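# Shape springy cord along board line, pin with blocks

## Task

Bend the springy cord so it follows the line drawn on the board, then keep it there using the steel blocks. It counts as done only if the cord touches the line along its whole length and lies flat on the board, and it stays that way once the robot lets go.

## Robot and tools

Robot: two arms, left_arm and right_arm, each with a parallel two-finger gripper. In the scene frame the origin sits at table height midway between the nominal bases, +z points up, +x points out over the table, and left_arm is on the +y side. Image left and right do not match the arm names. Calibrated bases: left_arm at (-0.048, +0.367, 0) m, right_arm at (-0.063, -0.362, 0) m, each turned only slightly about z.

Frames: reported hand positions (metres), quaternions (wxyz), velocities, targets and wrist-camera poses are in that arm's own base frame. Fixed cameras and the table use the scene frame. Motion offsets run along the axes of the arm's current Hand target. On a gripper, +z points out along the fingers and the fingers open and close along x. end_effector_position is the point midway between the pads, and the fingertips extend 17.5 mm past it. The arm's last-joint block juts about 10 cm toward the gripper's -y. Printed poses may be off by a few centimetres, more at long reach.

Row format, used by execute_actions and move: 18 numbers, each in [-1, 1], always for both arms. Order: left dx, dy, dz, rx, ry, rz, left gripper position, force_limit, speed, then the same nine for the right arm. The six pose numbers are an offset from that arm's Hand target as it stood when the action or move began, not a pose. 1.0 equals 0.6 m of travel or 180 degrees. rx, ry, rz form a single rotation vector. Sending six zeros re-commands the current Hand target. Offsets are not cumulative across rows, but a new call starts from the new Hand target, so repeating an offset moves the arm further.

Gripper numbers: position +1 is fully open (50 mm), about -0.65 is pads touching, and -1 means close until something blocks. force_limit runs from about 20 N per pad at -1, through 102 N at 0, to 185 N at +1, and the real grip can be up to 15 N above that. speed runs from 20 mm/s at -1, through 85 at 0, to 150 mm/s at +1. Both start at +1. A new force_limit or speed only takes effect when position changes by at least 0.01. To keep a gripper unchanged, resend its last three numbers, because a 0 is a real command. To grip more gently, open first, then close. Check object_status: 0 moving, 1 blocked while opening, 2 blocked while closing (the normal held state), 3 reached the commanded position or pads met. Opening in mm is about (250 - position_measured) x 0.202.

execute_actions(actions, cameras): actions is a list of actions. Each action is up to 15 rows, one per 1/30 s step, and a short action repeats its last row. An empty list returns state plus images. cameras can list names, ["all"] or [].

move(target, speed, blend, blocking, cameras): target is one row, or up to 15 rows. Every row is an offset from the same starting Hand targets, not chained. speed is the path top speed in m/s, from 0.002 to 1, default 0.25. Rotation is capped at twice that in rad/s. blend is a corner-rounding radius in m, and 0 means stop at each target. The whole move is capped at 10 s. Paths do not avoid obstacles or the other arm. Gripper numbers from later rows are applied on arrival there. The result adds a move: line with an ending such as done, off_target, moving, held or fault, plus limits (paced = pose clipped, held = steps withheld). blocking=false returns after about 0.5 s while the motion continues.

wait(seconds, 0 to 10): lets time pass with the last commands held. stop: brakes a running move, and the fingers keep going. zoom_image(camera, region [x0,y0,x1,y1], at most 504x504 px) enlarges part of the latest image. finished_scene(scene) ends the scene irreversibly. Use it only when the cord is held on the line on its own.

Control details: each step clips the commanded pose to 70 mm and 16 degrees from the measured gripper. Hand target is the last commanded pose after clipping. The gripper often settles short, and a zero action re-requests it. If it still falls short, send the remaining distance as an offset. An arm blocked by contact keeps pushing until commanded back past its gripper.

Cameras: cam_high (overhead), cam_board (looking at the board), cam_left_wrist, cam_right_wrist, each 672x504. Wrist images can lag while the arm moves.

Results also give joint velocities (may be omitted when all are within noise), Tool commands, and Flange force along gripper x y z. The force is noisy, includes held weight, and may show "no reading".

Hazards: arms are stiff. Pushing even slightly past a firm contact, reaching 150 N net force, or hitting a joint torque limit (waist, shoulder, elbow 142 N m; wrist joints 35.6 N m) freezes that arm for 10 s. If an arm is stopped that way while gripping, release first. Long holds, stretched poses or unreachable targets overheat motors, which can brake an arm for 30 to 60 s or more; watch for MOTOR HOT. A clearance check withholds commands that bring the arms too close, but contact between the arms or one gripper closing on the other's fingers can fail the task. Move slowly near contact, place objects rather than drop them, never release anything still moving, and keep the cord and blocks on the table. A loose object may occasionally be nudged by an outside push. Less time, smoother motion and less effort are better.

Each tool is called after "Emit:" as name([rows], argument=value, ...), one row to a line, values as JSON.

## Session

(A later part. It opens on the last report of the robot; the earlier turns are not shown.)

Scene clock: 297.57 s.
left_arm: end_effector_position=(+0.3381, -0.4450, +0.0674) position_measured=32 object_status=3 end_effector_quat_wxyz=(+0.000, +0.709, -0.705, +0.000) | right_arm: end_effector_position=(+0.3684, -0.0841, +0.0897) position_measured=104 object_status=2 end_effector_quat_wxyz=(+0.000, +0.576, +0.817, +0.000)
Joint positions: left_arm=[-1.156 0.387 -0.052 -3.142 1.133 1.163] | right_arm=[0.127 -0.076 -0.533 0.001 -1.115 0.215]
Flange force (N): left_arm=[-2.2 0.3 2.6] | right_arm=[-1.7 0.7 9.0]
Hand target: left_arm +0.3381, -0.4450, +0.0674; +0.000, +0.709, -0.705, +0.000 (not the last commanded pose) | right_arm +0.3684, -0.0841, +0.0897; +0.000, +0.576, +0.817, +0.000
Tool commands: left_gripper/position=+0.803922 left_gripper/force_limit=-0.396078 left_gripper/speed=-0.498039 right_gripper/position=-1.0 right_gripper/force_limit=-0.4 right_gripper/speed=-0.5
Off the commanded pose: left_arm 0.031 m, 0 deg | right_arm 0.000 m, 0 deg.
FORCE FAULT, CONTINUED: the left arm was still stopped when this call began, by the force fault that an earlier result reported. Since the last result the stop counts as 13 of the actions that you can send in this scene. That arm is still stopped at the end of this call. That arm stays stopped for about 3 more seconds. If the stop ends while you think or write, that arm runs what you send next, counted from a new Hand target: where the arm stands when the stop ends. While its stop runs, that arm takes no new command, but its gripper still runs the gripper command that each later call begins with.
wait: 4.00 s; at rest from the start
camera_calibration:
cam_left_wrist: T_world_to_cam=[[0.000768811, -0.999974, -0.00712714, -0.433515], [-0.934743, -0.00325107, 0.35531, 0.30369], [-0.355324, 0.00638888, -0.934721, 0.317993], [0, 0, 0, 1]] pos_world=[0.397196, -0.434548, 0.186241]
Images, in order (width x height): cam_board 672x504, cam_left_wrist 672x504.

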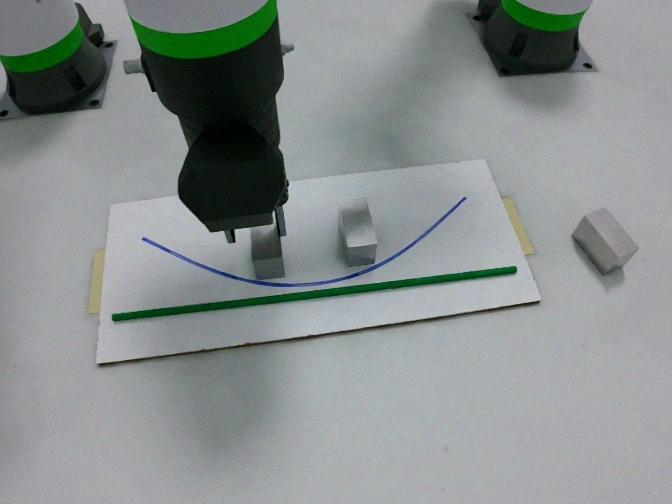

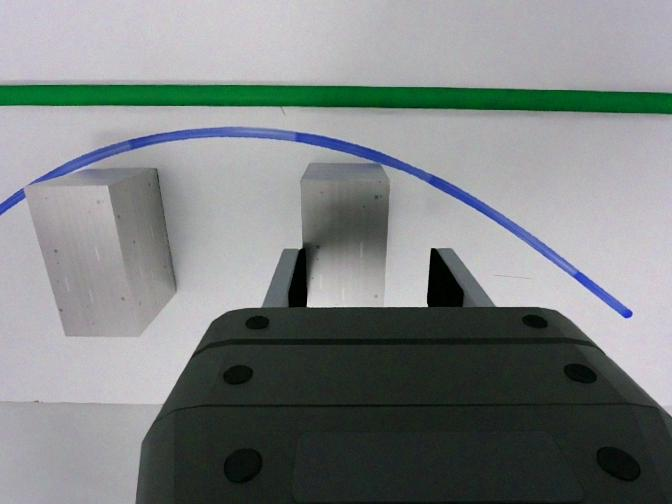

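Emit:
wait(seconds=0.1)

Emit:
move([
  [0,0,-0.138,0,0,0,1,-0.4,-0.5,0,0,0,0,0,0,-1,-0.4,-0.5],
  [-0.626,-0.0825,-0.138,0,0,-0.076,1,-0.4,-0.5,0,0,0,0,0,0,-1,-0.4,-0.5],
  [-0.626,-0.0825,0.063,0,0,-0.076,-1,-0.4,-0.5,0.3135,0.2945,0,0,0,0.303,-1,-0.4,-0.5],
  [-0.626,-0.0825,-0.038,0,0,-0.076,-1,-0.4,-0.5,0.3135,0.2945,0,0,0,0.303,-1,-0.4,-0.5],
], speed=[0.1,0.3,0.17,0.12], cameras=["cam_board","cam_left_wrist","cam_right_wrist"])

Scene clock: 311.33 s.
left_arm: end_effector_position=(+0.3381, -0.4450, +0.0674) position_measured=32 object_status=3 end_effector_quat_wxyz=(+0.000, +0.709, -0.705, +0.000) | right_arm: end_effector_position=(+0.3684, -0.0841, +0.0897) position_measured=104 object_status=2 end_effector_quat_wxyz=(+0.000, +0.576, +0.817, +0.000)
Joint positions: left_arm=[-1.156 0.387 -0.052 -3.142 1.133 1.163] | right_arm=[0.127 -0.076 -0.533 0.001 -1.115 0.215]
Flange force (N): left_arm=[-2.1 0.7 2.7] | right_arm=[-1.6 1.1 9.0]
Hand target: left_arm +0.3381, -0.4450, +0.0674; +0.000, +0.709, -0.705, +0.000 (not the last commanded pose) | right_arm +0.3684, -0.0841, +0.0897; +0.000, +0.576, +0.817, +0.000
Tool commands: left_gripper/position=+0.803922 left_gripper/force_limit=-0.396078 left_gripper/speed=-0.498039 right_gripper/position=-1.0 right_gripper/force_limit=-0.4 right_gripper/speed=-0.5
Off the commanded pose: left_arm 0.031 m, 0 deg | right_arm 0.000 m, 0 deg.
FORCE FAULT, CONTINUED: the left arm's stop, for the force fault that an earlier result reported, is over. The rest of the stop counts as 6 of the actions that you can send in this scene. That arm's target is now where it stood when the stop ended, not its last command. That arm accepts commands again.
wait: 0.10 s; at rest from the start

Scene clock: 318.50 s.
left_arm: end_effector_position=(+0.3851, -0.0691, +0.0906) position_measured=104 object_status=2 end_effector_quat_wxyz=(+0.000, +0.788, -0.615, +0.000) | right_arm: end_effector_position=(+0.4716, +0.1525, +0.0895) position_measured=104 object_status=2 end_effector_quat_wxyz=(+0.000, +0.887, +0.463, +0.000)
Joint positions: left_arm=[-0.517 -0.041 -0.498 -3.143 1.115 0.763] | right_arm=[0.578 0.218 -0.218 0 -1.136 -1.188]
Flange force (N): left_arm=[-1.7 1.3 8.1] | right_arm=[0.4 1.1 8.5]
Hand target: left_arm +0.3851, -0.0691, +0.0906; +0.000, +0.788, -0.615, +0.000 | right_arm +0.4716, +0.1525, +0.0895; +0.000, +0.887, +0.463, +0.000
Off the commanded pose: left_arm 0.000 m, 0 deg | right_arm 0.000 m, 0 deg.
move: done
camera_calibration:
cam_left_wrist: T_world_to_cam=[[0.237383, -0.97139, -0.00714924, -0.146647], [-0.907521, -0.224389, 0.355042, 0.314845], [-0.346488, -0.0777929, -0.934823, 0.344849], [0, 0, 0, 1]] pos_world=[0.440026, -0.0449775, 0.209541]
cam_right_wrist: T_world_to_cam=[[0.569965, 0.821591, -0.0112949, -0.387359], [0.778047, -0.535235, 0.328888, -0.299336], [0.264166, -0.196242, -0.944302, 0.119571], [0, 0, 0, 1]] pos_world=[0.422092, 0.1815, 0.206984]
Images, in order (width x height): cam_board 672x504, cam_left_wrist 672x504, cam_right_wrist 672x504.

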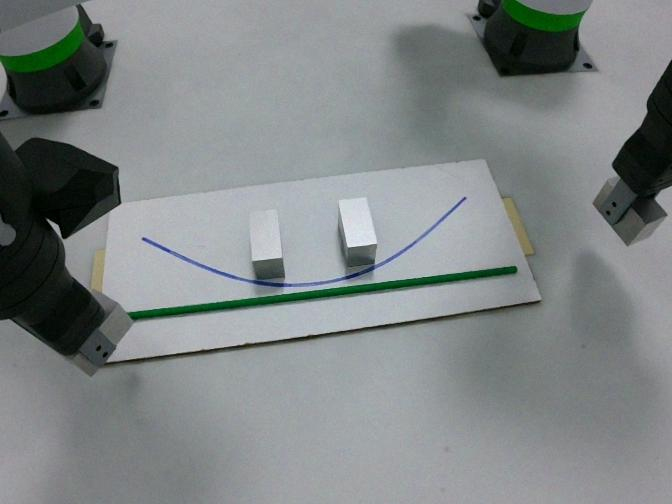

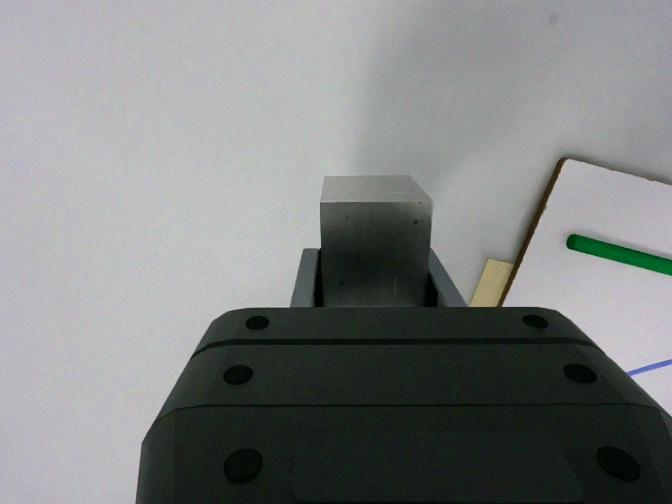

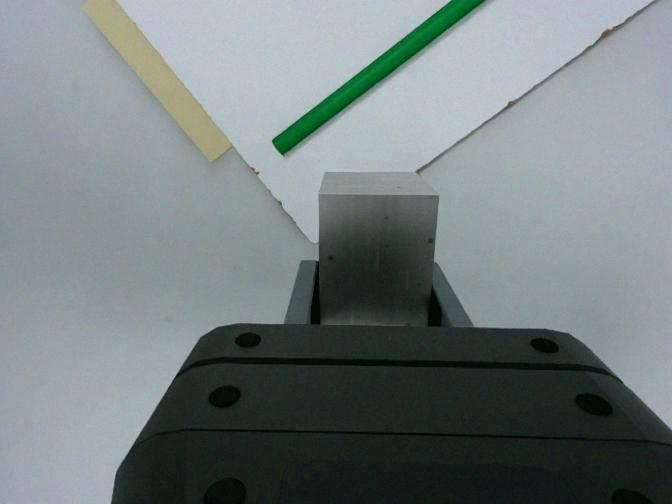

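Emit:
move([
  [0.2045,-0.0485,0,0,0,-0.128,-1,-0.4,-0.5,0,0,0,0,0,0,-1,-0.4,-0.5],
  [0.2045,-0.0485,0.091,0,0,-0.128,-1,-0.4,-0.5,0,0,0.089,0,0,0,-1,-0.4,-0.5],
  [0.1592,0.1313,0.091,0,0,-0.128,-1,-0.4,-0.5,-0.1113,-0.1443,0.089,0,0,0,-1,-0.4,-0.5],
], speed=[0.2,0.1,0.05], cameras=["cam_high","cam_board","cam_left_wrist","cam_right_wrist"])

Emit:
zoom_image(camera="cam_board", region=[90, 150, 530, 350])

Scene clock: 356.17 s.
left_arm: end_effector_position=(+0.3319, -0.1809, +0.0359) position_measured=104 object_status=2 end_effector_quat_wxyz=(+0.000, +0.895, -0.445, +0.000) | right_arm: end_effector_position=(+0.3623, +0.1472, +0.0361) position_measured=104 object_status=2 end_effector_quat_wxyz=(+0.000, +0.887, +0.463, +0.000)
Joint positions: left_arm=[-0.851 0.004 -0.602 -3.142 0.966 1.499] | right_arm=[0.725 0.037 -0.567 0 -0.968 -1.334]
Flange force (N): left_arm=[8.9 -6.1 -13.0] | right_arm=[1.2 1.9 8.9]
Hand target: left_arm +0.3319, -0.1809, +0.0359; +0.000, +0.895, -0.445, +0.000 | right_arm +0.3623, +0.1472, +0.0362; +0.000, +0.887, +0.463, +0.000
Off the commanded pose: left_arm 0.000 m, 0 deg | right_arm 0.000 m, 0 deg.
move: done
camera_calibration:
cam_left_wrist: T_world_to_cam=[[0.598566, -0.801043, -0.00702862, -0.332027], [-0.747481, -0.561654, 0.354707, 0.146766], [-0.288083, -0.207062, -0.934951, 0.223684], [0, 0, 0, 1]] pos_world=[0.372884, -0.13722, 0.154741]
cam_right_wrist: T_world_to_cam=[[0.57007, 0.82152, -0.0111624, -0.321408], [0.777976, -0.535386, 0.328809, -0.199588], [0.264147, -0.196128, -0.944331, 0.0969422], [0, 0, 0, 1]] pos_world=[0.312892, 0.1762, 0.153584]

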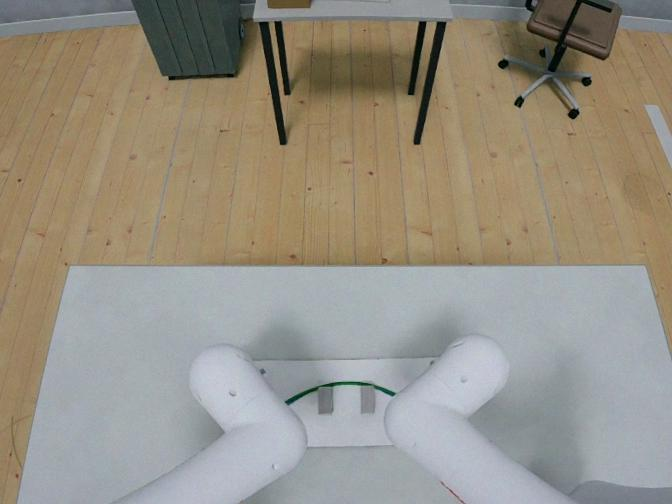

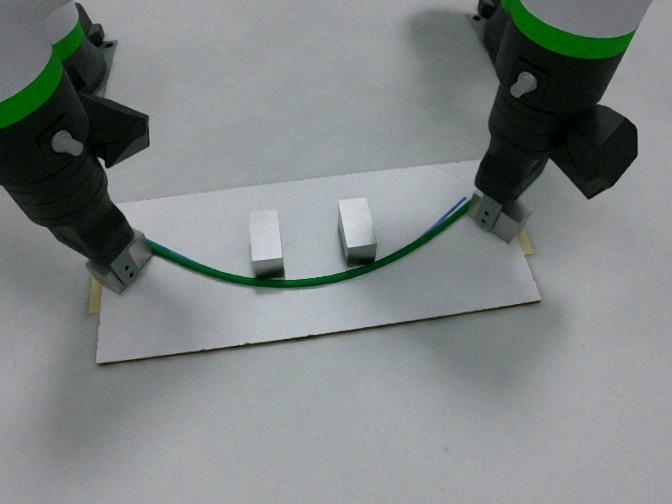

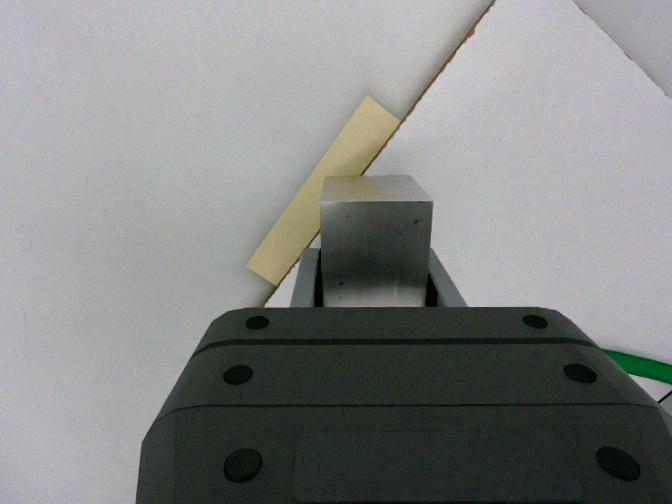

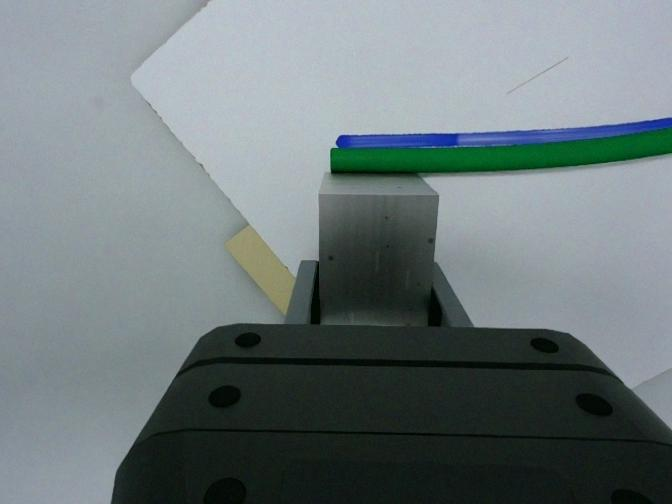

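Scaled by 1.145.

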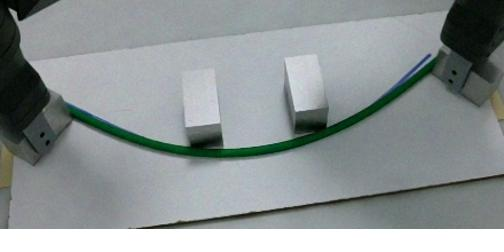

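Emit:
zoom_image(camera="cam_board", region=[380, 160, 520, 280])

Emit:
zoom_image(camera="cam_board", region=[110, 200, 250, 320])

Scaled by 3.600.

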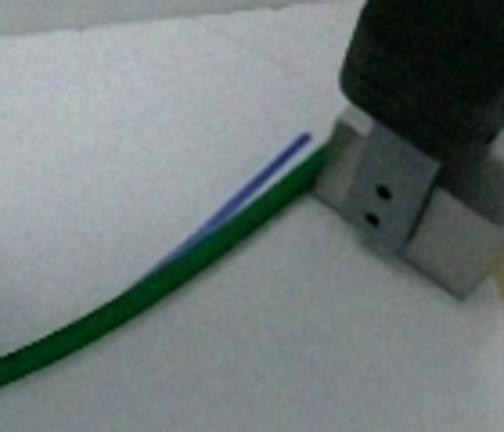

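Scaled by 3.600.

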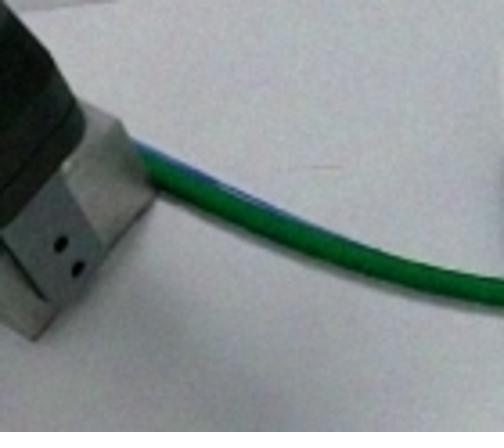

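Emit:
move(target=[0,0.0153,-0.0012,0,0,0,-1,-0.4,-0.5,0.0012,-0.0109,0,0,0,0,-1,-0.4,-0.5], speed=0.02, cameras=["cam_board","cam_right_wrist"])

Emit:
zoom_image(camera="cam_board", region=[340, 170, 500, 300])

Emit:
zoom_image(camera="cam_board", region=[110, 200, 380, 320])

Scene clock: 371.00 s.
left_arm: end_effector_position=(+0.3246, -0.1864, +0.0366) position_measured=104 object_status=2 end_effector_quat_wxyz=(+0.000, +0.895, -0.445, +0.000) | right_arm: end_effector_position=(+0.3574, +0.1515, +0.0362) position_measured=104 object_status=2 end_effector_quat_wxyz=(+0.000, +0.887, +0.463, +0.000)
Joint positions: left_arm=[-0.877 -0.007 -0.61 -3.142 0.968 1.525] | right_arm=[0.743 0.029 -0.574 0 -0.968 -1.352]
Flange force (N): left_arm=[-1.9 0.7 8.0] | right_arm=[1.2 2.5 8.9]
Hand target: left_arm +0.3246, -0.1864, +0.0366; +0.000, +0.895, -0.445, +0.000 | right_arm +0.3574, +0.1515, +0.0362; +0.000, +0.887, +0.463, +0.000
Off the commanded pose: left_arm 0.000 m, 0 deg | right_arm 0.000 m, 0 deg.
move: done
camera_calibration:
cam_right_wrist: T_world_to_cam=[[0.56995, 0.821603, -0.011241, -0.322195], [0.778026, -0.53522, 0.328961, -0.193488], [0.264259, -0.196237, -0.944277, 0.0990768], [0, 0, 0, 1]] pos_world=[0.307992, 0.1806, 0.153584]
Images, in order (width x height): cam_board 672x504, cam_right_wrist 672x504.

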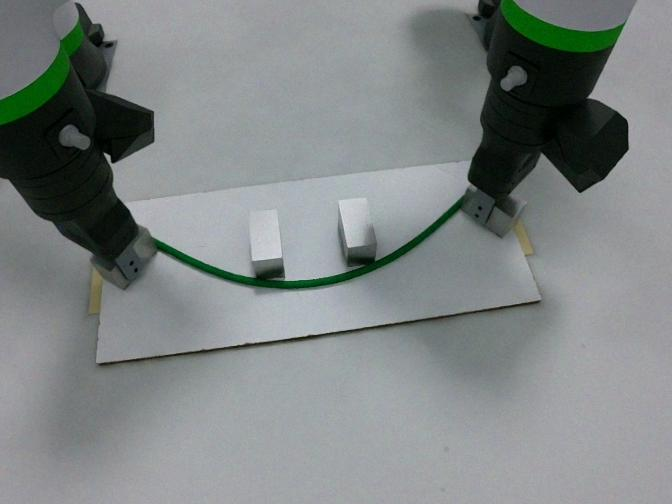

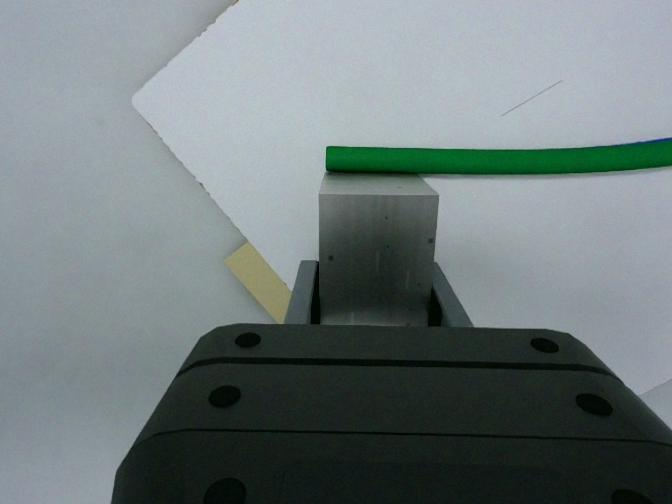

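Scaled by 3.150.

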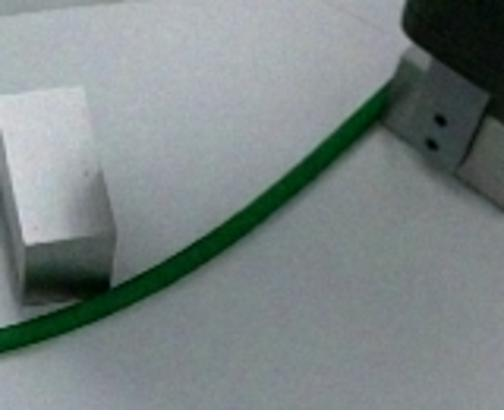

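Scaled by 1.867.

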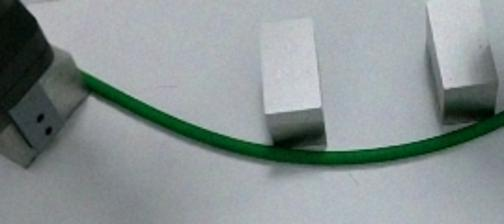

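Emit:
move([
  [0,0,0.0025,0,0,0,0.8,-0.4,-1,0,0,0.0025,0,0,0,0.8,-0.4,-1],
  [0,0,-0.15,0,0,0,0.8,-0.4,-1,0,0,-0.15,0,0,0,0.8,-0.4,-1],
], speed=[0.02,0.1], cameras=[])

Scene clock: 375.67 s.
left_arm: end_effector_position=(+0.3246, -0.1865, +0.1266) position_measured=32 object_status=3 end_effector_quat_wxyz=(+0.000, +0.895, -0.445, +0.000) | right_arm: end_effector_position=(+0.3575, +0.1516, +0.1262) position_measured=32 object_status=3 end_effector_quat_wxyz=(+0.000, +0.887, +0.463, +0.000)
Joint positions: left_arm=[-0.877 -0.126 -0.484 -3.142 1.214 1.525] | right_arm=[0.743 -0.088 -0.451 0 -1.208 -1.352]
Flange force (N): left_arm=[-2.4 -0.8 2.8] | right_arm=[0.5 1.2 3.4]
Hand target: left_arm +0.3246, -0.1865, +0.1266; +0.000, +0.895, -0.445, +0.000 | right_arm +0.3574, +0.1516, +0.1262; +0.000, +0.887, +0.463, +0.000
Off the commanded pose: left_arm 0.000 m, 0 deg | right_arm 0.000 m, 0 deg.
move: done
No camera images: "cameras" was empty.

Emit:
move(target=[0,0.2,-0.15,0,0,0,0.8,-0.4,-1,0,0.2,-0.15,0,0,0,0.8,-0.4,-1], cameras=["all"])

Emit:
zoom_image(camera="cam_board", region=[110, 180, 310, 330])

Emit:
zoom_image(camera="cam_board", region=[300, 170, 500, 320])

Scene clock: 379.33 s.
left_arm: end_effector_position=(+0.2289, -0.2590, +0.2165) position_measured=32 object_status=3 end_effector_quat_wxyz=(+0.000, +0.895, -0.445, +0.000) | right_arm: end_effector_position=(+0.4559, +0.0830, +0.2162) position_measured=32 object_status=3 end_effector_quat_wxyz=(+0.000, +0.887, +0.463, +0.000)
Joint positions: left_arm=[-1.233 -0.263 -0.379 -3.142 1.456 1.88] | right_arm=[0.465 0.048 -0.101 0 -1.422 -1.074]
Flange force (N): left_arm=[-2.2 -2.8 3.3] | right_arm=[-0.4 0.4 4.1]
Hand target: left_arm +0.2289, -0.2590, +0.2165; +0.000, +0.895, -0.445, +0.000 | right_arm +0.4559, +0.0830, +0.2162; +0.000, +0.887, +0.463, +0.000
Off the commanded pose: left_arm 0.000 m, 0 deg | right_arm 0.000 m, 0 deg.
move: done
camera_calibration:
cam_left_wrist: T_world_to_cam=[[0.598515, -0.80108, -0.007027, -0.331661], [-0.747554, -0.561634, 0.354585, -0.0381206], [-0.287997, -0.206971, -0.934997, 0.346797], [0, 0, 0, 1]] pos_world=[0.269884, -0.21532, 0.335441]
cam_right_wrist: T_world_to_cam=[[0.56995, 0.821603, -0.011241, -0.31995], [0.778026, -0.53522, 0.328961, -0.366053], [0.264259, -0.196237, -0.944277, 0.229555], [0, 0, 0, 1]] pos_world=[0.406492, 0.112, 0.333584]

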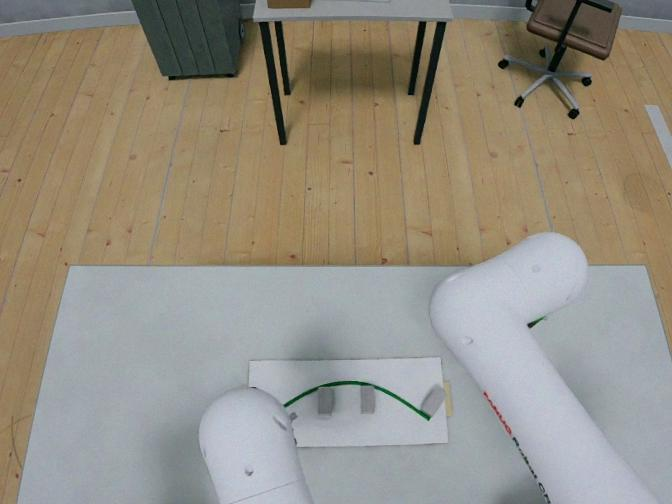

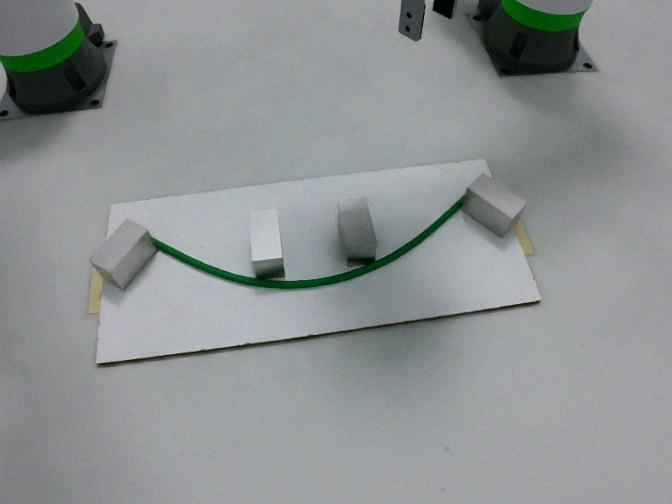

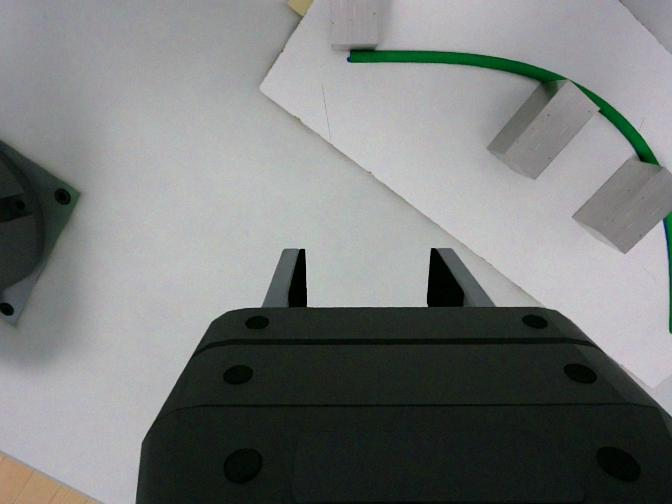

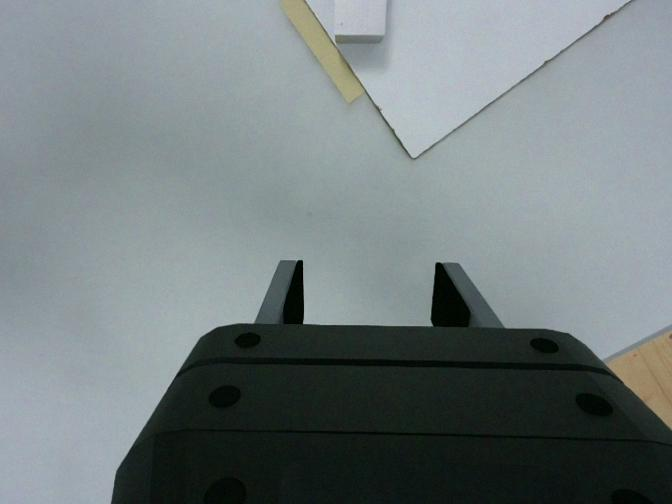

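Scaled by 2.520.

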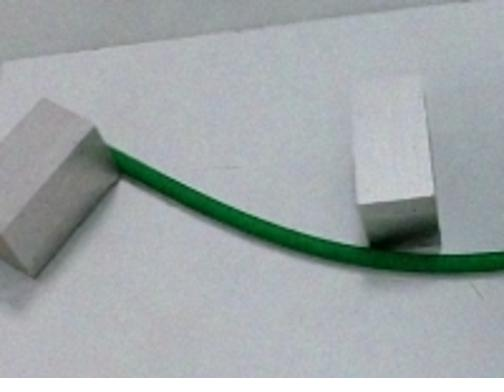

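Scaled by 2.520.

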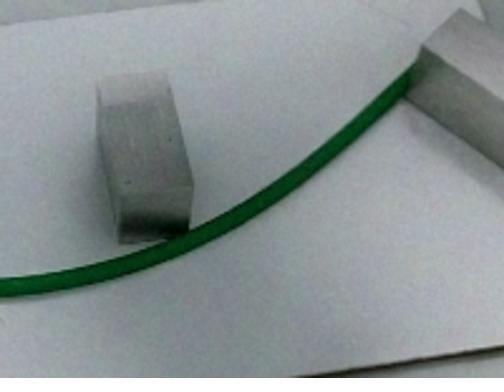

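Emit:
zoom_image(camera="cam_left_wrist", region=[320, 0, 672, 340])

Scaled by 1.432.

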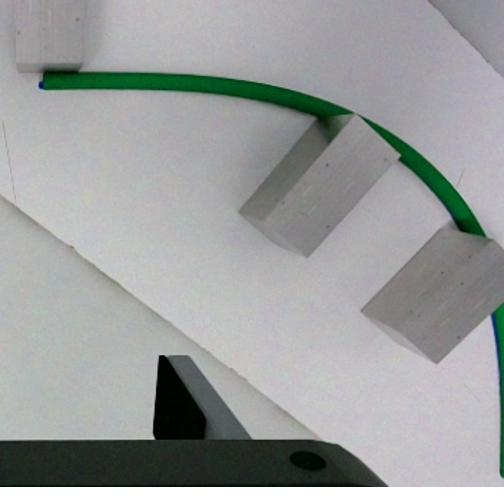

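Emit:
finished_scene(scene=1)

The scene is finished: the task was done.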